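# Drop the whole wire inside the bin

## Task

Get every part of the wire into the bin so that none of it sits above the bin's rim; a wire left dangling over the table edge may count as a failure.

## Robot and tools

Robot: two arms, left_arm and right_arm, each ending in a two-finger gripper with a wrist camera. Scene frame: origin at table-top height, halfway between the nominal bases, +x out over the table, +z up, left_arm toward +y. Calibrated bases: left_arm at (+0.027, +0.308, +0.032) m, quat_wxyz (+1.000, 0, 0, -0.002); right_arm at (+0.046, -0.291, +0.016) m, quat_wxyz (+1.000, 0, 0, +0.028). A two-camera stand is fixed behind the arms. Objects may occasionally get a short push from outside.

Frames: each arm reports its hand pose, velocity, targets and its wrist camera pose in its own base frame. Fixed cameras and the table use the scene frame. Motion offsets are taken along the axes of that arm's current Hand target. The fingers point along the gripper's +z and close along its y. end_effector_position (m) is the point between the pads, just under 1 cm behind the tips; printed pose may be wrong by a few cm, worse when stretched.

The 14-number row (shared by all motion tools): one flat list covering both arms: dx, dy, dz, rx, ry, rz, opening for left_arm, then the same seven for right_arm. Every value lies in [-1, 1]. The six pose values are an offset, not a pose: they are measured from that arm's Hand target as it stood when the action or move began, and 1.0 equals 0.6 m of travel or 180 degrees of turn; rx, ry, rz form a single rotation vector. Repeating an offset in a new call moves the arm further. Six zeros re-request the current Hand target (useful after a push or when the gripper stopped short). Opening is absolute, not an offset: +1 fully open (~87 mm gap), +0.5 ~69 mm, 0 ~43 mm, -0.5 ~18 mm, -1 shut. Writing 0 for opening is a real command, so resend the present opening to leave a gripper alone.

execute_actions(actions, cameras): actions is a list of actions; each action is up to 15 rows, one per 1/30 s step, and a short action repeats its final row to fill 15 steps. All rows of an action count from the action's starting Hand target. An empty actions list returns images of all cameras and the full state. cameras: list of names (cam_high, cam_low, cam_left_wrist, cam_right_wrist), ["all"], or [] for none; an unknown name voids the call.

move(target, speed, blend, opening_speed, blocking, cameras): drives each gripper along a straight line to the offset in target, one 14-number row or a list of up to 15 rows, every row counted from the same starting Hand targets. speed is m/s, 0.002 to 2.9, default 0.25 (rotation capped at twice that in rad/s), one value or one per target. blend in m rounds corners of a list (0 means stop at each). opening_speed (0.2 or more, per second on the -1..+1 scale) ramps the fingers. blocking=false returns after about 0.5 s while the move continues. Paths do not avoid obstacles or the other arm, share a 10 s cap, and grippers lag and overshoot more at high speed or near full reach. Steer around an arm's own base; passing close can flip its shoulder posture. The result adds a move: line: done, off_target, moving, held or fault, plus limits (paced = pose clipped, held = steps withheld). done means within 10 mm and 2 degrees; it says nothing about contact.

wait(seconds 0 to 10, cameras): lets time pass holding the last command; a running move carries on. stop(cameras): brakes a running move. zoom_image(camera, region [x0,y0,x1,y1] pixels, max 504x504): enlarges part of that camera's newest image. finished_scene(scene): ends the scene, cannot be undone; the wire must already be in place and remain so with the robot out of the picture.

Controller behavior: commanded orientation is limited each step to within 40 degrees of the measured one. Friction and weight may leave the gripper short, low or tilted, and small moves can fail or drift sideways, so check position and tilt after each move and correct. If it rests short, send the missing distance as an offset. An arm blocked by something keeps pressing; to release, command its target back past the gripper.

Gripping: grip_measured is the finger position on the command scale (Joint positions gives it 0..1). To hold, command about 0.04 below the reading at first contact for full force (~20 N per pad). Readings can be off by ~1 mm. Very thin parts get less force. Fast closing squeezes harder.

Results list positions, quaternions, Hand target, Tool commands, joint positions, velocities (may be shown as within noise), torques (in joint order, sign toward larger angle; joints 1-3 wrap at ±28 N m) and motor temperatures. Joint ranges (rad): waist -2.618 to 3.054, shoulder 0.000 to 3.142, elbow 0.000 to 3.142 (straight at 2.901), wrist pitch -1.571 to 1.571, wrist yaw -1.571 to 1.571, wrist roll -2.094 to 2.094. Images: all four cameras are 672x504.

Avoid: dropping the wire from height, releasing it while it moves, anything leaving the table or being set down off it, hitting fixed or heavy objects, strong pushes, the two arms touching or one gripper closing on the other, and strain on a wrist camera cable. Motors heat when holding loads, staying stretched or pushing at an unreachable pose: MOTOR HOT at 75 °C, at 90 °C the arm folds and goes idle, at 100 °C it collapses.

Each tool is called after "Request:" by a JSON object that holds its "api" and its "payload", one argument or row to a line.

## Session

Request:
{"api": "execute_actions", "payload": {
  "actions": []
}}

Request:
{"api": "zoom_image", "payload": {
  "camera": "cam_high",
  "region": [200, 150, 500, 450]
}}

Scene clock: 0.00 s.
left_arm: end_effector_position=(+0.3748, +0.0310, +0.0800) grip_measured=+1.000 end_effector_quat_wxyz=(+0.643, -0.100, +0.755, +0.084) | right_arm: end_effector_position=(+0.3730, -0.0325, +0.0937) grip_measured=+1.000 end_effector_quat_wxyz=(+0.686, +0.064, +0.724, -0.035)
Joint positions: left_arm=[-0.056 1.537 0.268 1.102 -0.314 -0.053 1] | right_arm=[-0.05 1.575 0.201 1.318 0.089 0.042 1]
Joint velocities: within noise
Joint torques (N m): no reading
Motor temperatures (°C): left_arm=[29 34 34 29 29 29 27] | right_arm=[27 29 32 27 30 28 26]
Heat: left arm: 34 °C; right arm: 32 °C.
Hand target: left_arm +0.3779, +0.0309, +0.0869; +0.651, -0.101, +0.747, +0.083 | right_arm +0.3738, -0.0325, +0.0946; +0.687, +0.064, +0.723, -0.035
Tool commands: left_gripper/opening=+1.0 right_gripper/opening=+1.0

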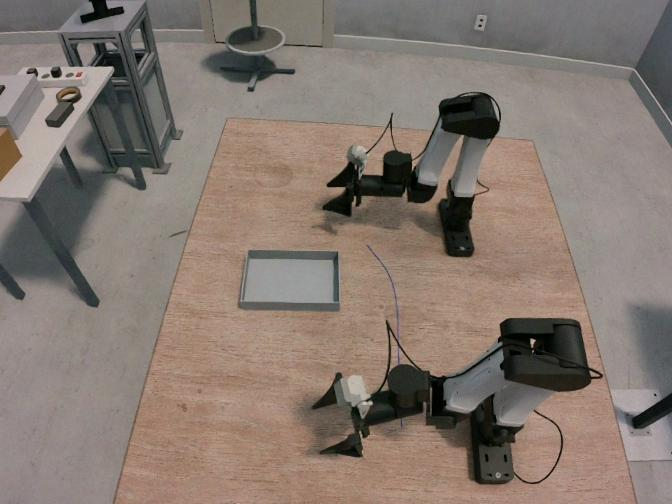

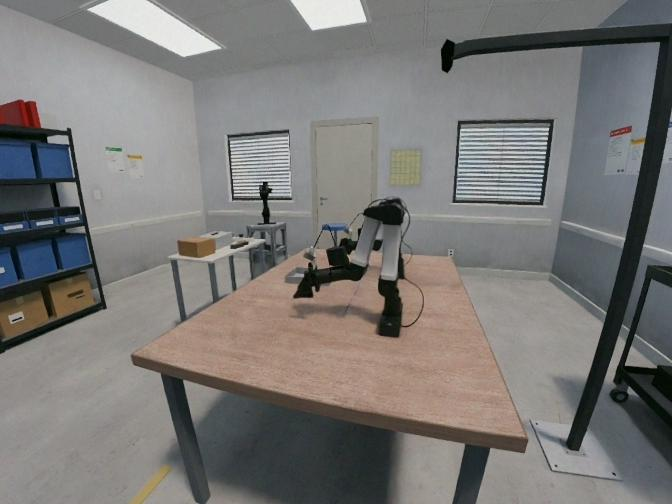

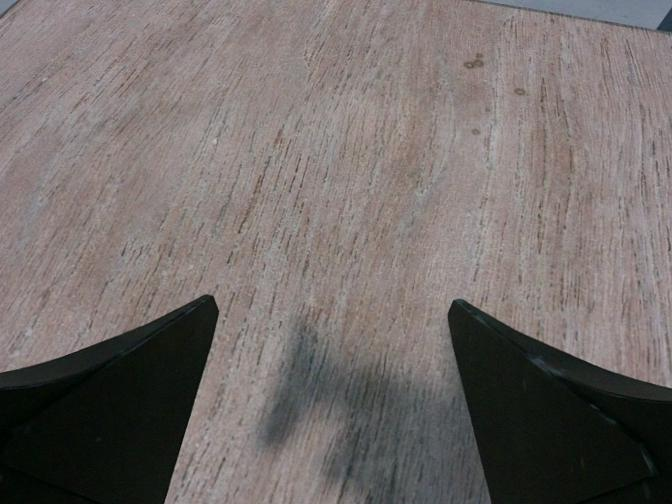

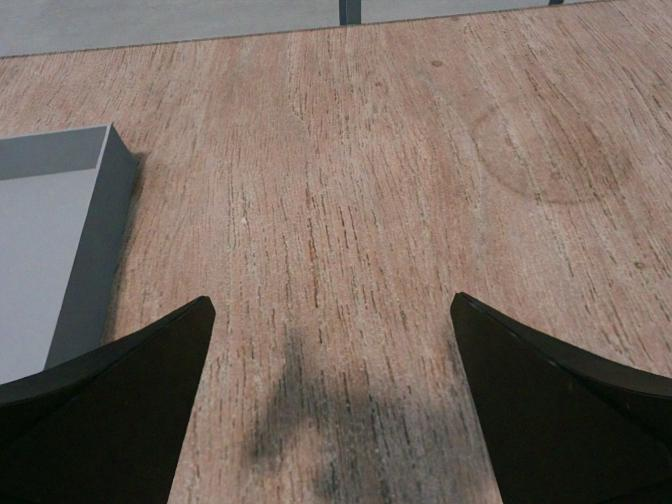

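Scaled by 1.680 from the camera's 672x504 image, which has a finer 960x720 frame.

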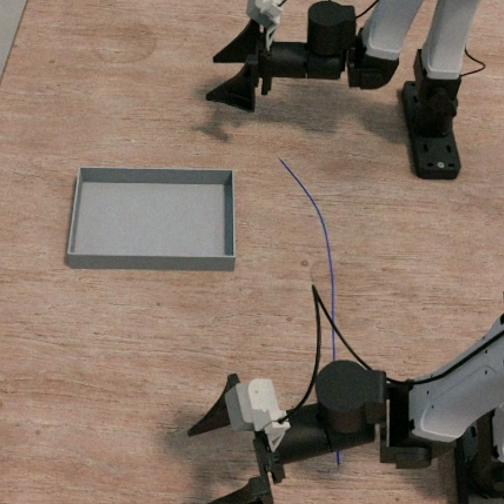

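Request:
{"api": "move", "payload": {
  "target": [-0.079,0.445,-0.065,0,0,0,-0.9,0.063,0.508,-0.344,-0.399,0.36,-0.435,0.3],
  "speed": 0.25,
  "cameras": ["all"]
}}

Request:
{"api": "zoom_image", "payload": {
  "camera": "cam_high",
  "region": [300, 230, 500, 440]
}}

Scene clock: 39.70 s.
left_arm: end_effector_position=(+0.2764, +0.2755, +0.1316) grip_measured=-0.900 end_effector_quat_wxyz=(+0.650, -0.111, +0.748, +0.076) | right_arm: end_effector_position=(+0.2116, +0.2951, +0.0814) grip_measured=+0.300 end_effector_quat_wxyz=(-0.006, +0.704, -0.711, +0.004)
Joint positions: left_arm=[1.115 1.472 0.533 0.722 0.839 0.133 0.05] | right_arm=[1.014 2.058 1.755 -1.258 0.012 -0.547 0.65]
Joint torques (N m): left_arm=[0.05 -5.11 9.63 1.69 0.14 0.09] | right_arm=[0.76 -7.51 6.65 0.31 -0.05 0.02]
Motor temperatures (°C): left_arm=[29 37 37 42 29 29 27] | right_arm=[27 30 34 33 30 28 26]
Heat: left arm: 42 °C; right arm: 34 °C.
Hand target: left_arm +0.2777, +0.2809, +0.1371; +0.652, -0.101, +0.747, +0.083 | right_arm +0.2106, +0.2993, +0.0794; +0.000, +0.707, -0.707, +0.000
Off the commanded pose: left_arm 0.008 m, 1 deg | right_arm 0.005 m, 1 deg.
move: done

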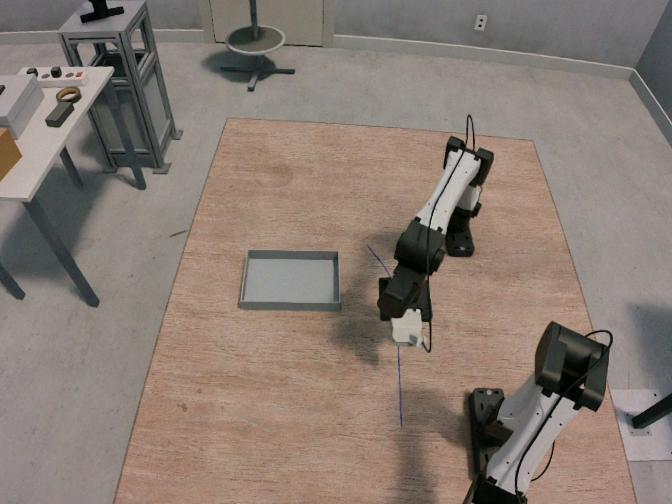

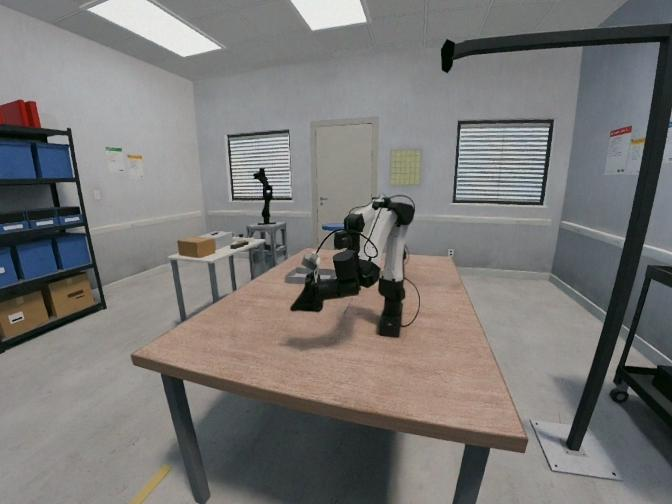

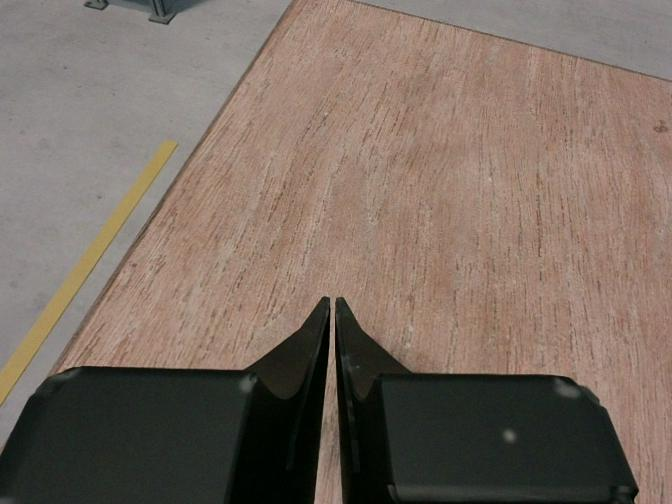

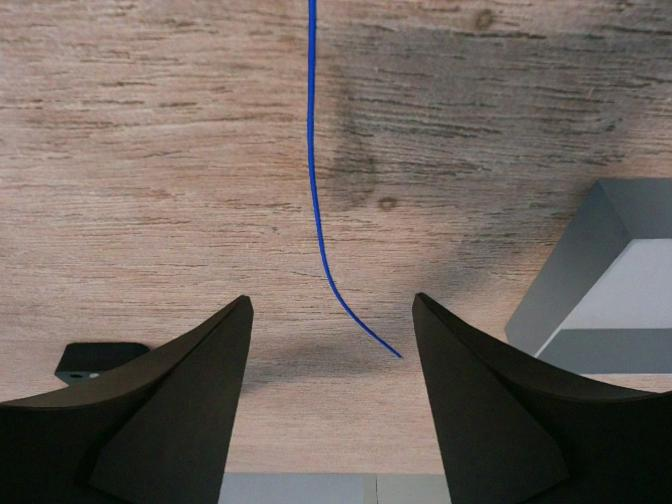

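Scaled by 2.400 from the camera's 672x504 image, which has a finer 960x720 frame.

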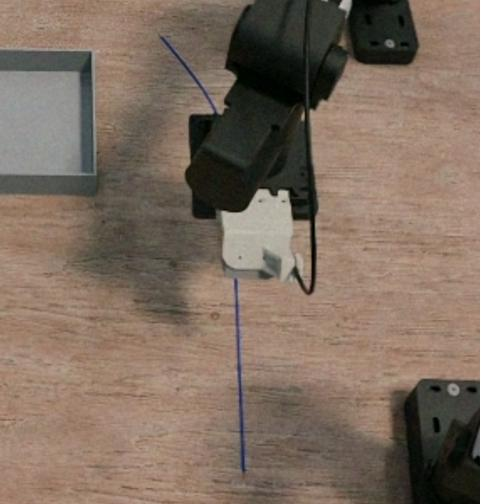

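Request:
{"api": "move", "payload": {
  "target": [
    [0,0,0,0,0,0,-0.9,0,0.008,0.13,0,0,0,0.3],
    [0,0,0,0,0,0,-0.9,0,0.008,0.165,0,0,0,0.3],
    [0,0,0,0,0,0,-0.9,0,0.008,0.165,0,0,0,-1]
  ],
  "speed": [0.12,0.04,0.04],
  "opening_speed": 1.2,
  "cameras": ["cam_high","cam_right_wrist"]
}}

Scene clock: 51.27 s.
left_arm: end_effector_position=(+0.2764, +0.2754, +0.1315) grip_measured=-0.900 end_effector_quat_wxyz=(+0.650, -0.111, +0.748, +0.076) | right_arm: end_effector_position=(+0.2115, +0.2983, +0.0001) grip_measured=-0.947 end_effector_quat_wxyz=(-0.012, +0.706, -0.708, +0.007)
Joint positions: left_arm=[1.115 1.472 0.533 0.722 0.84 0.133 0.05] | right_arm=[1.022 2.126 1.53 -0.955 0.018 -0.546 0.027]
Joint torques (N m): left_arm=[0.05 -5.11 9.63 1.69 0.14 0.09] | right_arm=[0.94 -6.32 2.41 0.87 -0.05 0.07]
Heat: left arm: 41 °C; right arm: 35 °C.
Hand target: left_arm +0.2777, +0.2808, +0.1370; +0.652, -0.101, +0.747, +0.083 | right_arm +0.2059, +0.2993, -0.0197; +0.000, +0.707, -0.707, +0.000
Off the commanded pose: left_arm 0.008 m, 1 deg | right_arm 0.021 m, 2 deg.
move: off_target (right_arm); target 3's new opening was sent with right_arm's hand 0.020 m and 1 deg from that target
Images, in order (width x height): cam_high 672x504, cam_right_wrist 672x504.

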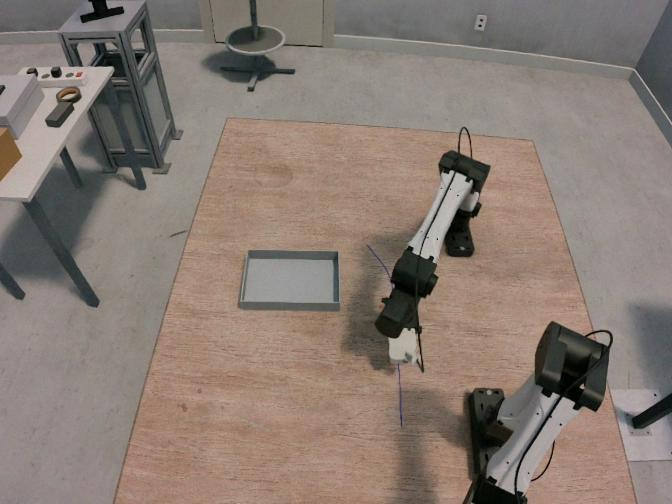

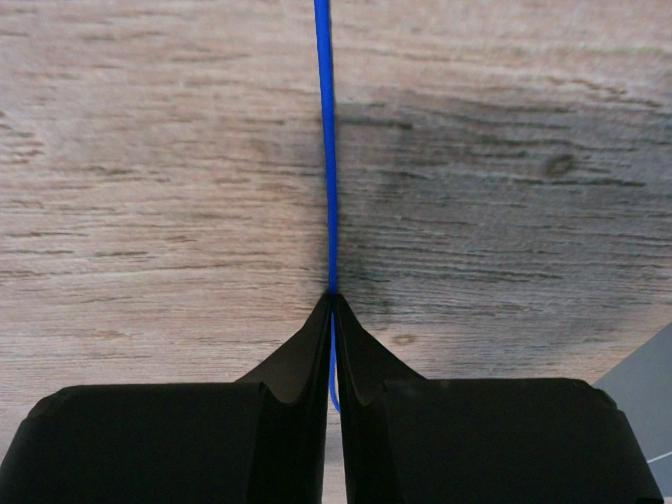

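Request:
{"api": "move", "payload": {
  "target": [
    [0,0,0,0,0,0,-0.9,0,0,-0.283,0,0,0,-1],
    [0,0,0,0,0,0,-0.9,0.133,-0.257,-0.583,0.222,0,0,-1],
    [0,0,0,0,0,0,-0.9,0.225,-0.557,-0.583,0.222,0,0,-1]
  ],
  "speed": 0.18,
  "blend": 0.04,
  "cameras": ["all"]
}}

Request:
{"api": "zoom_image", "payload": {
  "camera": "cam_low",
  "region": [230, 170, 430, 320]
}}

Request:
{"api": "zoom_image", "payload": {
  "camera": "cam_high",
  "region": [200, 150, 480, 360]
}}

Scene clock: 71.90 s.
left_arm: end_effector_position=(+0.2764, +0.2754, +0.1315) grip_measured=-0.900 end_effector_quat_wxyz=(+0.650, -0.111, +0.748, +0.076) | right_arm: end_effector_position=(+0.5346, +0.1609, +0.3318) grip_measured=-0.947 end_effector_quat_wxyz=(-0.331, +0.651, -0.614, +0.299)
Joint positions: left_arm=[1.115 1.472 0.533 0.722 0.84 0.133 0.05] | right_arm=[0.454 2.312 2.846 -1.214 0.295 -1.319 0.027]
Joint torques (N m): left_arm=[0.06 -5.11 9.63 1.69 0.14 0.09] | right_arm=[0.13 -8.59 5.98 1.96 0.09 0.02]
Motor temperatures (°C): left_arm=[29 37 44 41 29 29 27] | right_arm=[27 34 34 30 30 28 27]
Heat: left arm: 44 °C; right arm: 34 °C.
Hand target: left_arm +0.2777, +0.2809, +0.1371; +0.652, -0.101, +0.747, +0.083 | right_arm +0.5401, +0.1646, +0.3303; -0.242, +0.665, -0.664, +0.242
Off the commanded pose: left_arm 0.008 m, 1 deg | right_arm 0.007 m, 14 deg.
elbow stopped short (right arm): the move would have taken joint 3 (elbow) straighter than the controller allows.
move: off_target (right_arm)

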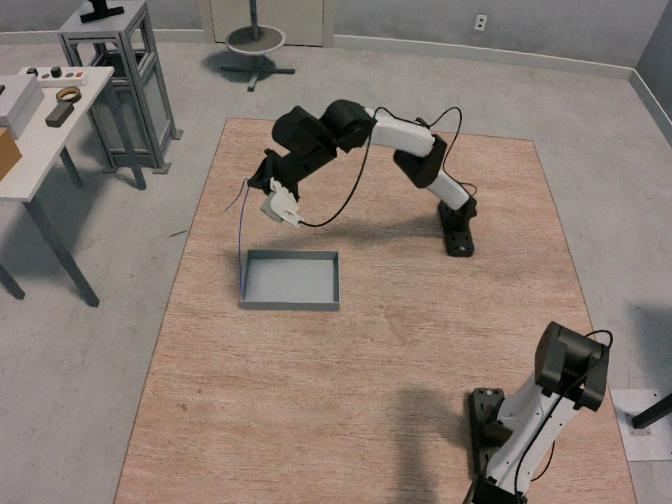

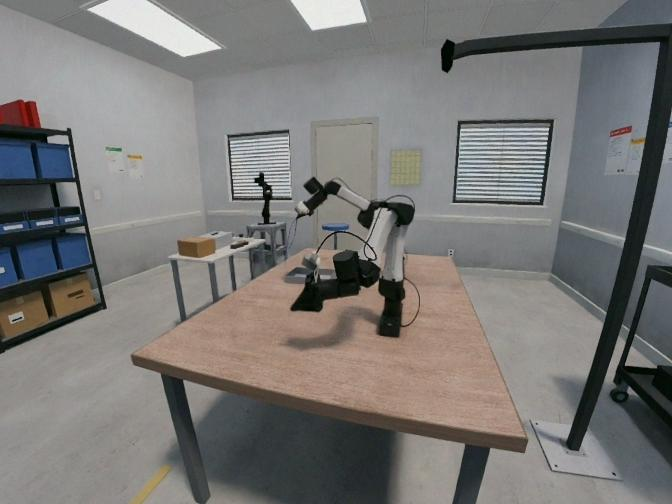

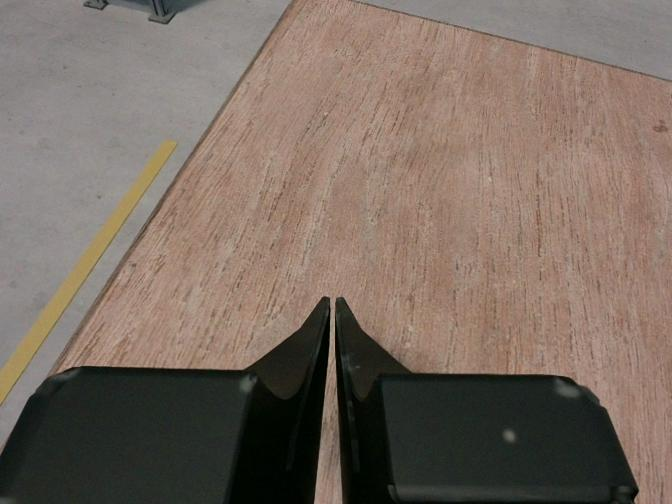

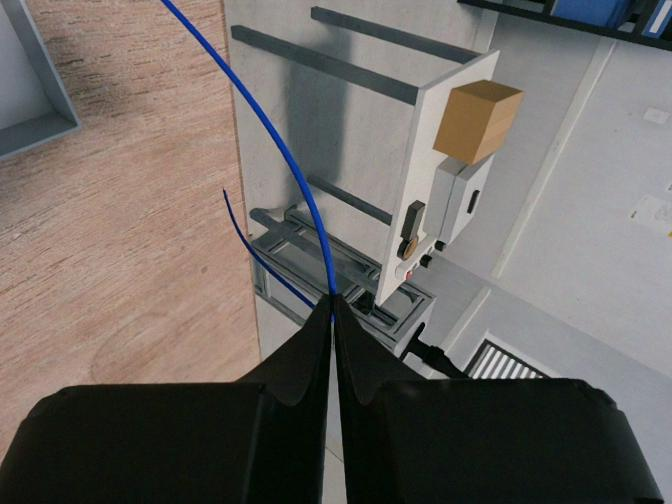

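Scaled by 2.520 from the camera's 672x504 image, which has a finer 960x720 frame.

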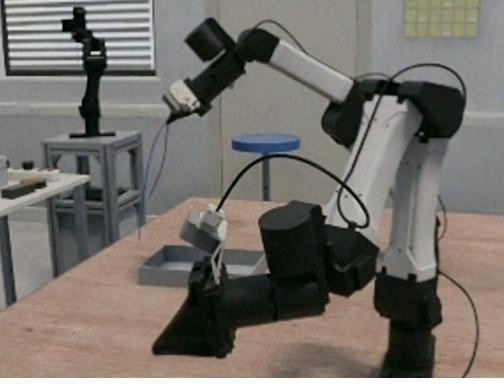

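Scaled by 1.800 from the camera's 672x504 image, which has a finer 960x720 frame.

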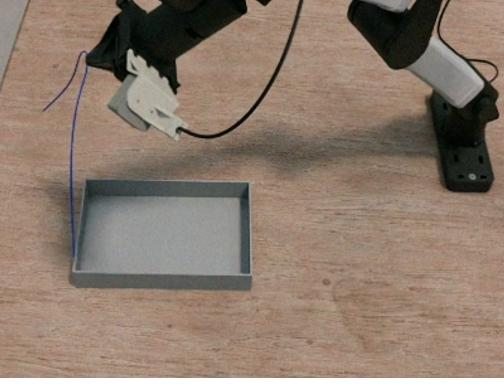

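Request:
{"api": "move", "payload": {
  "target": [
    [0,0,0,0,0,0,-0.9,0.1,0.089,-0.075,0,-0.071,-0.085,-1],
    [0,0,0,0,0,0,-0.9,0.1,0.197,0.053,0,-0.071,-0.085,-1]
  ],
  "speed": 0.15,
  "blend": 0.02,
  "cameras": ["all"]
}}

Request:
{"api": "zoom_image", "payload": {
  "camera": "cam_low",
  "region": [230, 170, 430, 320]
}}

Request:
{"api": "zoom_image", "payload": {
  "camera": "cam_high",
  "region": [200, 150, 480, 360]
}}

Scene clock: 96.10 s.
left_arm: end_effector_position=(+0.2764, +0.2754, +0.1315) grip_measured=-0.900 end_effector_quat_wxyz=(+0.650, -0.111, +0.748, +0.076) | right_arm: end_effector_position=(+0.4732, +0.1061, +0.2217) grip_measured=-0.947 end_effector_quat_wxyz=(-0.269, +0.771, -0.544, +0.193)
Joint positions: left_arm=[1.115 1.472 0.533 0.722 0.84 0.133 0.05] | right_arm=[0.298 1.791 1.731 -0.836 -0.024 -1.608 0.027]
Joint torques (N m): left_arm=[0.05 -5.11 9.63 1.69 0.14 0.09] | right_arm=[0.05 -10 4.55 1.62 -0.06 0.02]
Heat: left arm: 46 °C; right arm: 37 °C.
Hand target: left_arm +0.2777, +0.2809, +0.1371; +0.652, -0.101, +0.747, +0.083 | right_arm +0.4700, +0.1044, +0.2300; -0.280, +0.770, -0.539, +0.196
Off the commanded pose: left_arm 0.008 m, 1 deg | right_arm 0.009 m, 1 deg.
move: done

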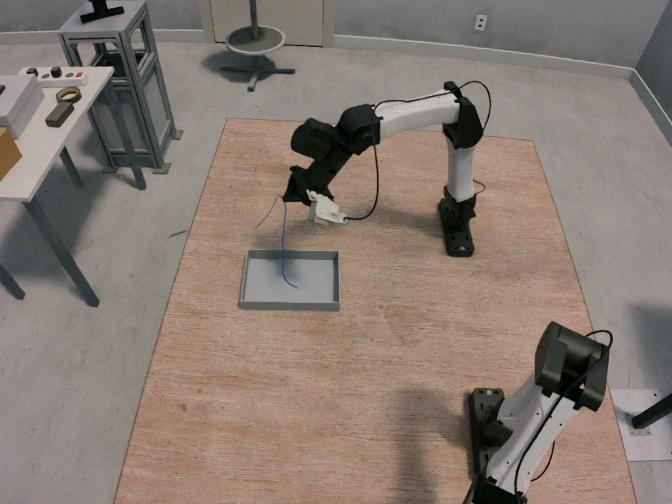

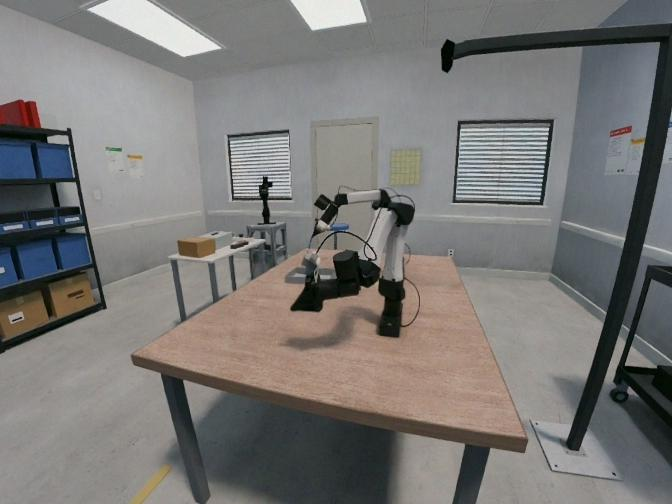

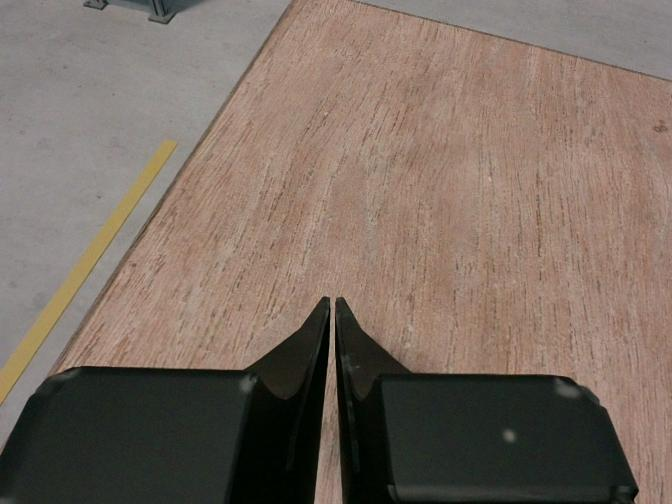

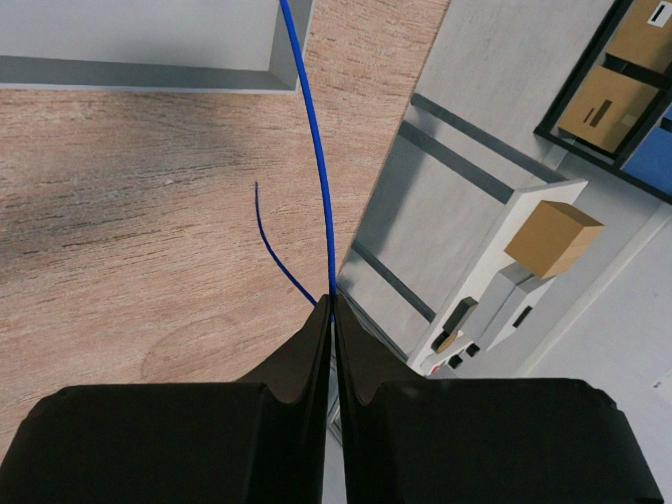

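Scaled by 2.520 from the camera's 672x504 image, which has a finer 960x720 frame.

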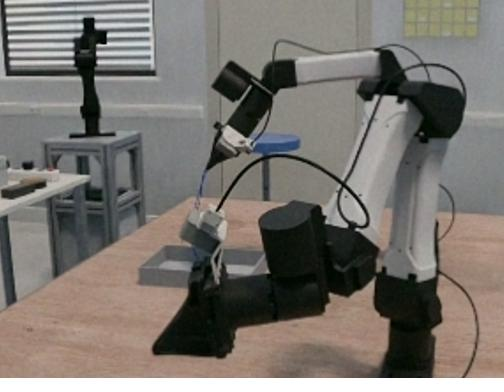

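Scaled by 1.800 from the camera's 672x504 image, which has a finer 960x720 frame.

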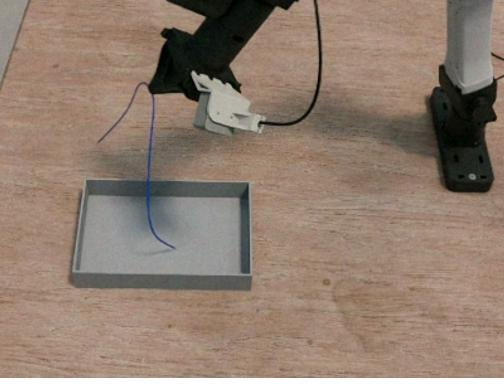

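Request:
{"api": "move", "payload": {
  "target": [
    [0,0,0,0,0,0,-0.9,-0.088,0.08,0.063,0,0,0,-1],
    [0,0,0,0,0,0,-0.9,-0.105,0.202,0.135,0,0,0,-1]
  ],
  "speed": 0.12,
  "blend": 0.015,
  "cameras": ["cam_high","cam_low","cam_right_wrist"]
}}

Request:
{"api": "zoom_image", "payload": {
  "camera": "cam_high",
  "region": [200, 150, 400, 360]
}}

Scene clock: 108.80 s.
left_arm: end_effector_position=(+0.2764, +0.2754, +0.1315) grip_measured=-0.900 end_effector_quat_wxyz=(+0.650, -0.111, +0.748, +0.076) | right_arm: end_effector_position=(+0.4121, +0.1493, +0.0822) grip_measured=-0.947 end_effector_quat_wxyz=(-0.271, +0.774, -0.540, +0.189)
Joint positions: left_arm=[1.115 1.472 0.533 0.722 0.84 0.133 0.05] | right_arm=[0.472 1.695 1.055 -0.26 0.074 -1.478 0.027]
Joint torques (N m): left_arm=[0.05 -5.11 9.65 1.69 0.14 0.1] | right_arm=[0.94 -8.94 4.3 1.71 0.16 0.18]
Heat: left arm: 47 °C; right arm: 37 °C.
Hand target: left_arm +0.2777, +0.2809, +0.1371; +0.652, -0.101, +0.747, +0.083 | right_arm +0.4101, +0.1497, +0.0900; -0.280, +0.770, -0.539, +0.196
Off the commanded pose: left_arm 0.008 m, 1 deg | right_arm 0.008 m, 1 deg.
move: done
Images, in order (width x height): cam_high 672x504, cam_low 672x504, cam_right_wrist 672x504.

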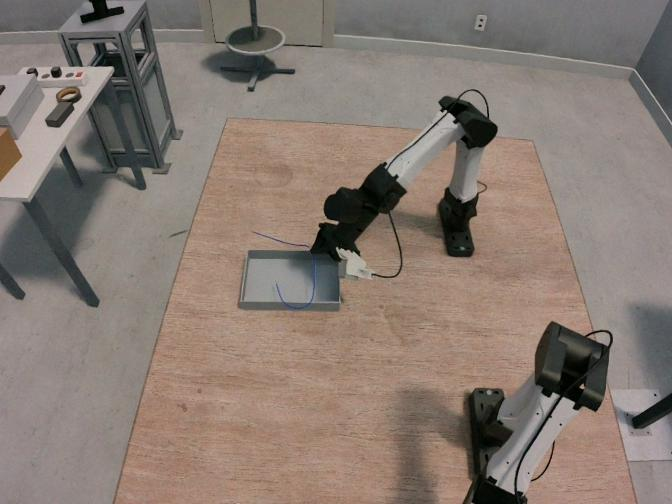

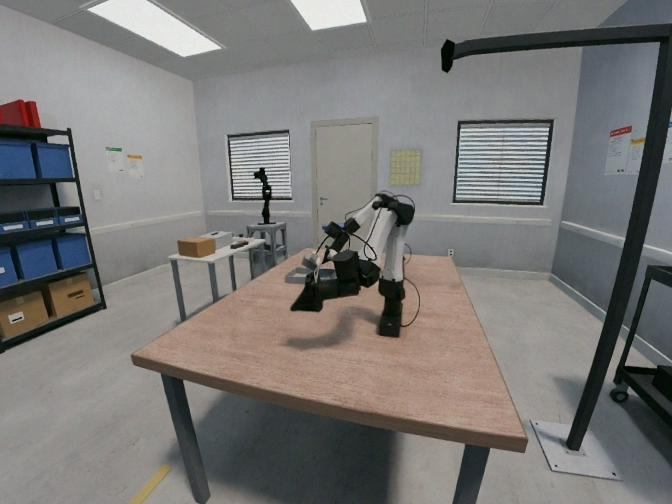

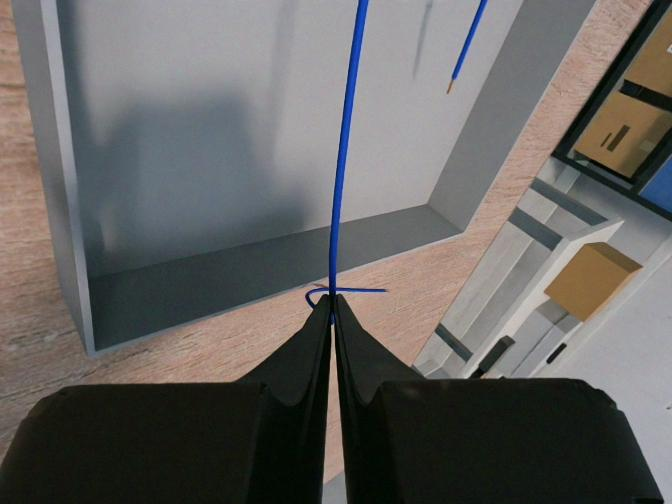

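Scaled by 2.400 from the camera's 672x504 image, which has a finer 960x720 frame.

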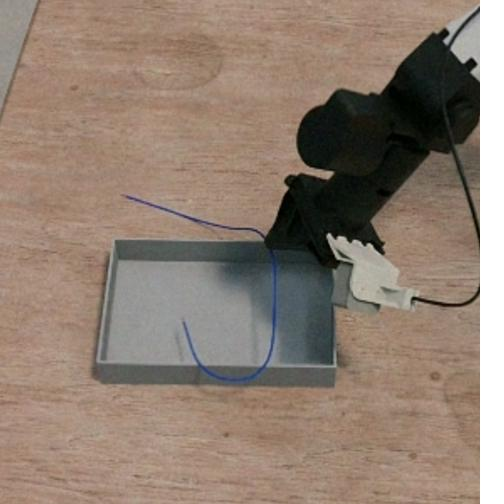

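Request:
{"api": "move", "payload": {
  "target": [
    [0,0,0,0,0,0,-0.9,-0.031,-0.095,-0.095,0,-0.107,-0.128,-1],
    [0,0,0,0,0,0,-0.9,-0.07,-0.041,-0.009,0,-0.107,-0.128,-1]
  ],
  "speed": 0.15,
  "cameras": ["cam_high","cam_right_wrist"]
}}

Request:
{"api": "zoom_image", "payload": {
  "camera": "cam_high",
  "region": [200, 150, 400, 360]
}}

Scene clock: 131.50 s.
left_arm: end_effector_position=(+0.2764, +0.2753, +0.1315) grip_measured=-0.900 end_effector_quat_wxyz=(+0.650, -0.111, +0.748, +0.076) | right_arm: end_effector_position=(+0.4120, +0.1939, +0.1188) grip_measured=-0.947 end_effector_quat_wxyz=(-0.327, +0.882, -0.318, +0.122)
Joint positions: left_arm=[1.115 1.472 0.533 0.721 0.84 0.133 0.05] | right_arm=[0.41 1.665 1.158 -0.404 -0.294 -1.939 0.027]
Joint torques (N m): left_arm=[0.06 -5.11 9.63 1.69 0.14 0.09] | right_arm=[0.77 -5.89 4.4 1.65 -0.05 0.16]
Heat: left arm: 48 °C; right arm: 37 °C.
Hand target: left_arm +0.2777, +0.2808, +0.1370; +0.652, -0.101, +0.747, +0.083 | right_arm +0.4103, +0.1943, +0.1099; -0.321, +0.883, -0.321, +0.117
Off the commanded pose: left_arm 0.008 m, 1 deg | right_arm 0.009 m, 1 deg.
move: done
Images, in order (width x height): cam_high 672x504, cam_right_wrist 672x504.

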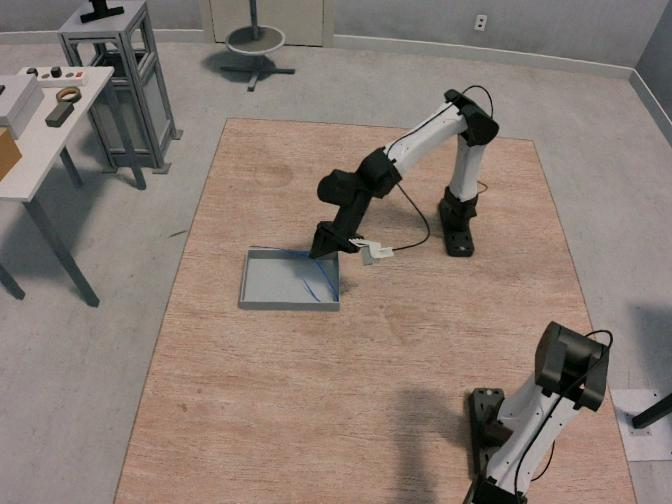

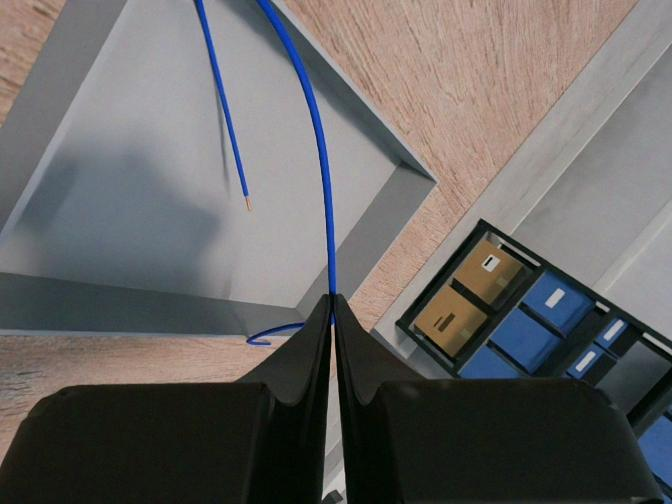

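Scaled by 2.400 from the camera's 672x504 image, which has a finer 960x720 frame.

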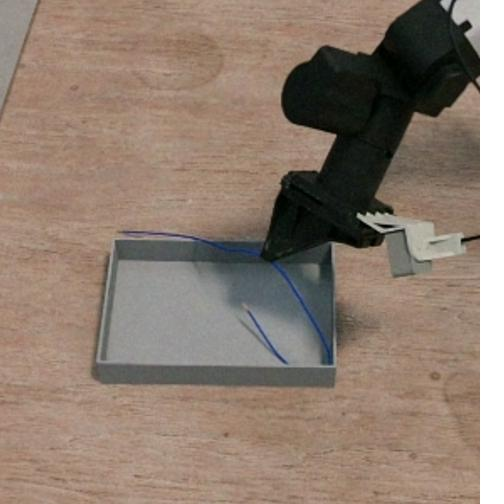

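Request:
{"api": "move", "payload": {
  "target": [0,0,0,0,0,0,-0.9,-0.023,-0.071,0.038,0,0,0,-1],
  "speed": 0.12,
  "cameras": ["cam_high","cam_right_wrist"]
}}

Request:
{"api": "zoom_image", "payload": {
  "camera": "cam_high",
  "region": [200, 150, 400, 360]
}}

Scene clock: 141.63 s.
left_arm: end_effector_position=(+0.2764, +0.2753, +0.1315) grip_measured=-0.900 end_effector_quat_wxyz=(+0.650, -0.111, +0.748, +0.076) | right_arm: end_effector_position=(+0.4272, +0.2374, +0.1213) grip_measured=-0.947 end_effector_quat_wxyz=(-0.326, +0.882, -0.318, +0.119)
Joint positions: left_arm=[1.115 1.472 0.533 0.721 0.84 0.133 0.05] | right_arm=[0.501 1.783 1.305 -0.419 -0.24 -1.865 0.027]
Joint torques (N m): left_arm=[0.05 -5.11 9.63 1.69 0.14 0.09] | right_arm=[0.69 -5.96 7.38 1.4 0.02 0.14]
Motor temperatures (°C): left_arm=[29 37 49 44 29 29 27] | right_arm=[27 37 35 32 30 28 28]
Heat: left arm: 49 °C; right arm: 37 °C.
Hand target: left_arm +0.2777, +0.2808, +0.1370; +0.652, -0.101, +0.747, +0.083 | right_arm +0.4301, +0.2395, +0.1199; -0.321, +0.883, -0.321, +0.117
Off the commanded pose: left_arm 0.008 m, 1 deg | right_arm 0.004 m, 1 deg.
move: done
Images, in order (width x height): cam_high 672x504, cam_right_wrist 672x504.

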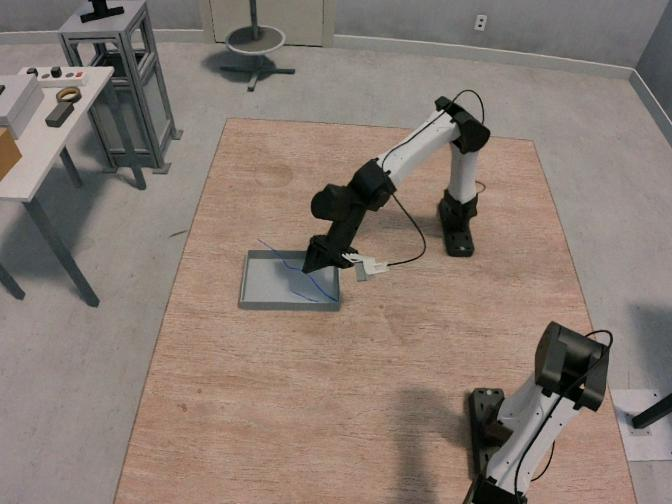

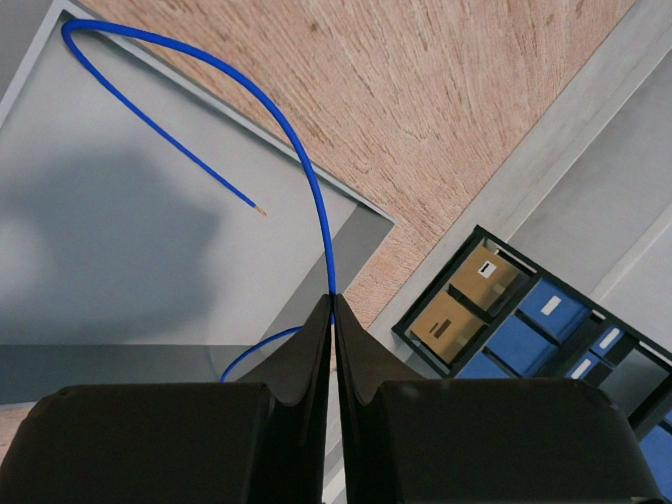

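Scaled by 2.400 from the camera's 672x504 image, which has a finer 960x720 frame.

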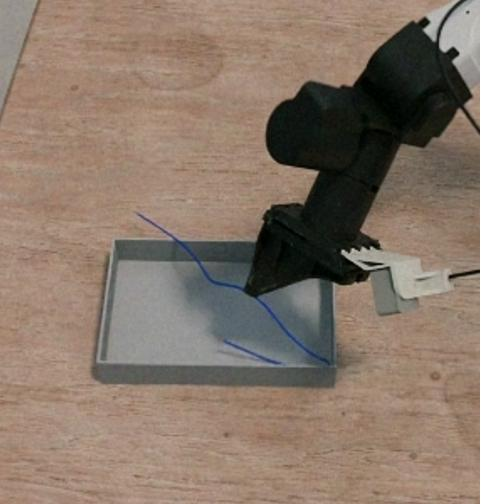

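Request:
{"api": "move", "payload": {
  "target": [0,0,0,0,0,0,-0.9,-0.064,-0.059,0.049,0,0,0,-1],
  "speed": 0.12,
  "cameras": ["cam_high","cam_right_wrist"]
}}

Request:
{"api": "zoom_image", "payload": {
  "camera": "cam_high",
  "region": [200, 150, 400, 360]
}}

Scene clock: 156.93 s.
left_arm: end_effector_position=(+0.2764, +0.2753, +0.1315) grip_measured=-0.900 end_effector_quat_wxyz=(+0.650, -0.111, +0.748, +0.076) | right_arm: end_effector_position=(+0.4271, +0.2974, +0.1219) grip_measured=-0.947 end_effector_quat_wxyz=(-0.326, +0.883, -0.317, +0.118)
Joint positions: left_arm=[1.115 1.472 0.533 0.721 0.84 0.133 0.05] | right_arm=[0.632 1.899 1.454 -0.433 -0.16 -1.762 0.027]
Joint torques (N m): left_arm=[0.05 -5.11 9.63 1.69 0.14 0.09] | right_arm=[0.57 -6.83 7.66 1.46 0 0.19]
Heat: left arm: 49 °C; right arm: 38 °C.
Hand target: left_arm +0.2777, +0.2808, +0.1370; +0.652, -0.101, +0.747, +0.083 | right_arm +0.4302, +0.2995, +0.1199; -0.321, +0.883, -0.321, +0.117
Off the commanded pose: left_arm 0.008 m, 1 deg | right_arm 0.004 m, 1 deg.
move: done
Images, in order (width x height): cam_high 672x504, cam_right_wrist 672x504.

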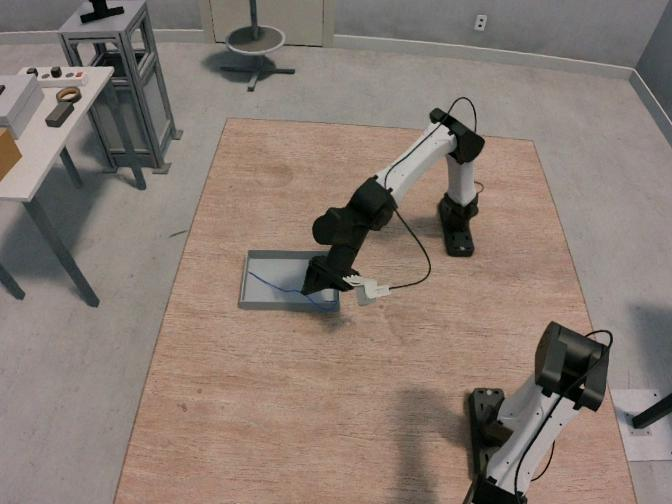

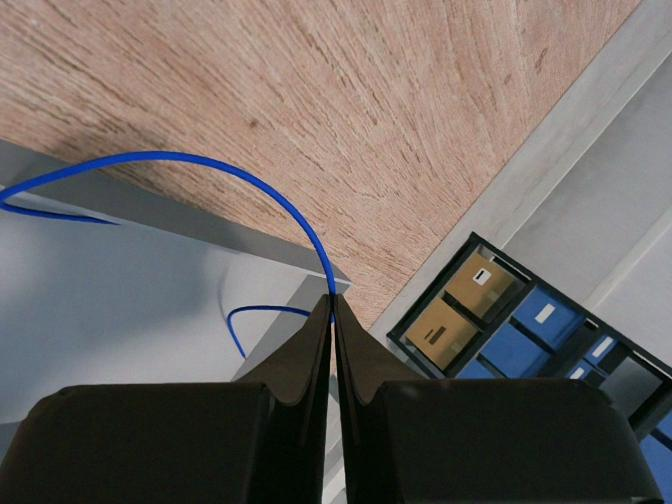

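Scaled by 2.400 from the camera's 672x504 image, which has a finer 960x720 frame.

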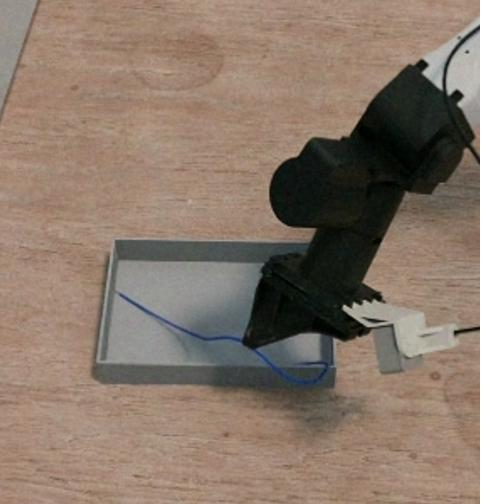

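Request:
{"api": "move", "payload": {
  "target": [
    [0,0,0,0,0,0,-0.9,0.032,0.083,0.039,0,0,0,-1],
    [0,0,0,0,0,0,-0.9,0.08,0.165,0.047,0,0,0,-1]
  ],
  "speed": 0.1,
  "blend": 0.01,
  "cameras": ["cam_high","cam_right_wrist"]
}}

Request:
{"api": "zoom_image", "payload": {
  "camera": "cam_high",
  "region": [200, 150, 400, 360]
}}

Scene clock: 175.20 s.
left_arm: end_effector_position=(+0.2764, +0.2753, +0.1315) grip_measured=-0.900 end_effector_quat_wxyz=(+0.650, -0.111, +0.748, +0.076) | right_arm: end_effector_position=(+0.4329, +0.2254, +0.0411) grip_measured=-0.947 end_effector_quat_wxyz=(-0.322, +0.881, -0.323, +0.124)
Joint positions: left_arm=[1.115 1.472 0.533 0.721 0.84 0.133 0.05] | right_arm=[0.473 1.899 1.113 -0.117 -0.242 -1.881 0.027]
Joint torques (N m): left_arm=[0.05 -5.11 9.63 1.69 0.14 0.09] | right_arm=[-0.12 -7.5 3.97 1.58 -0.19 0]
Heat: left arm: 50 °C; right arm: 37 °C.
Hand target: left_arm +0.2777, +0.2808, +0.1370; +0.652, -0.101, +0.747, +0.083 | right_arm +0.4299, +0.2241, +0.0348; -0.321, +0.883, -0.321, +0.117
Off the commanded pose: left_arm 0.008 m, 1 deg | right_arm 0.007 m, 1 deg.
move: done
Images, in order (width x height): cam_high 672x504, cam_right_wrist 672x504.

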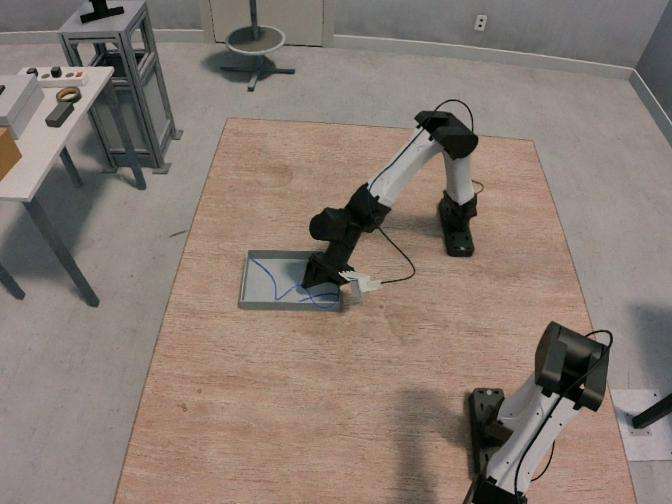

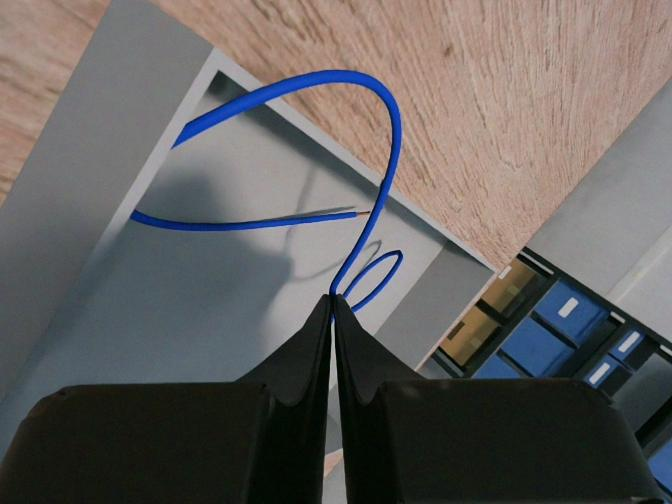

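Scaled by 2.400 from the camera's 672x504 image, which has a finer 960x720 frame.

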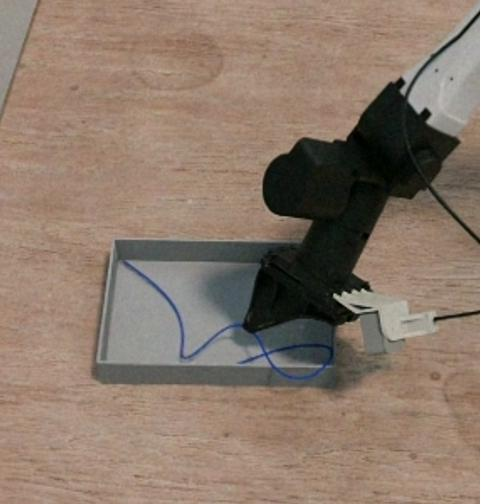

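Request:
{"api": "move", "payload": {
  "target": [0,0,0,0,0,0,-0.9,0.068,0.052,0.014,0,0,0,-1],
  "speed": 0.08,
  "cameras": ["cam_high","cam_right_wrist"]
}}

Request:
{"api": "zoom_image", "payload": {
  "camera": "cam_high",
  "region": [200, 150, 400, 360]
}}

Scene clock: 183.83 s.
left_arm: end_effector_position=(+0.2764, +0.2753, +0.1315) grip_measured=-0.900 end_effector_quat_wxyz=(+0.650, -0.111, +0.748, +0.076) | right_arm: end_effector_position=(+0.4534, +0.1851, +0.0206) grip_measured=-0.947 end_effector_quat_wxyz=(-0.325, +0.880, -0.321, +0.128)
Joint positions: left_arm=[1.115 1.472 0.533 0.721 0.84 0.133 0.05] | right_arm=[0.35 1.952 1.089 -0.057 -0.316 -1.984 0.027]
Joint torques (N m): left_arm=[0.05 -5.09 9.63 1.69 0.14 0.09] | right_arm=[-0.13 -6.57 3.82 1.59 -0.24 0.04]
Heat: left arm: 50 °C; right arm: 37 °C.
Hand target: left_arm +0.2777, +0.2808, +0.1370; +0.652, -0.101, +0.747, +0.083 | right_arm +0.4493, +0.1838, +0.0084; -0.321, +0.883, -0.321, +0.117
Off the commanded pose: left_arm 0.008 m, 1 deg | right_arm 0.013 m, 1 deg.
move: off_target (right_arm)
Images, in order (width x height): cam_high 672x504, cam_right_wrist 672x504.

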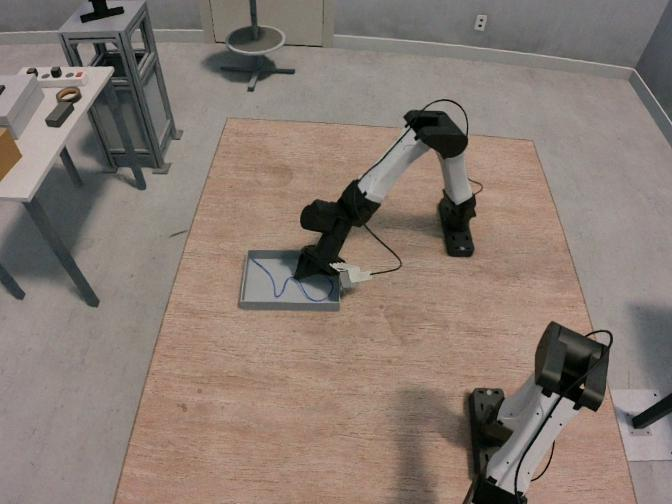

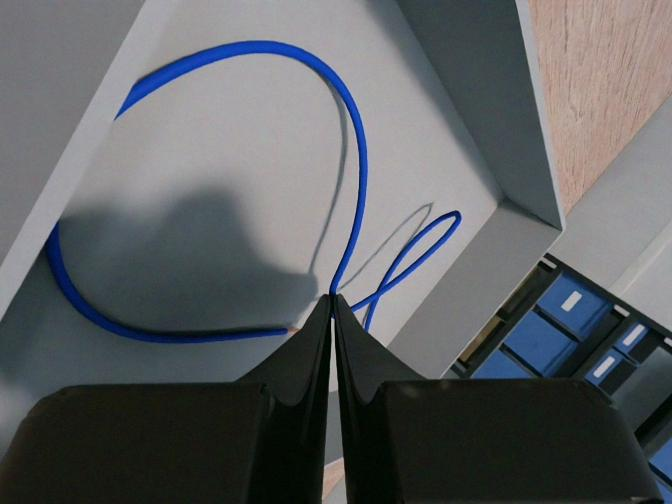

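Scaled by 2.400 from the camera's 672x504 image, which has a finer 960x720 frame.

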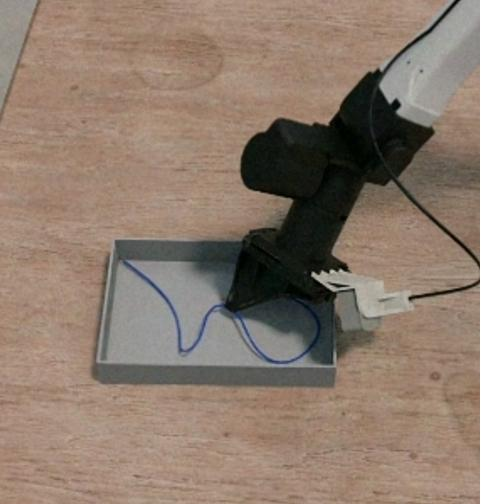

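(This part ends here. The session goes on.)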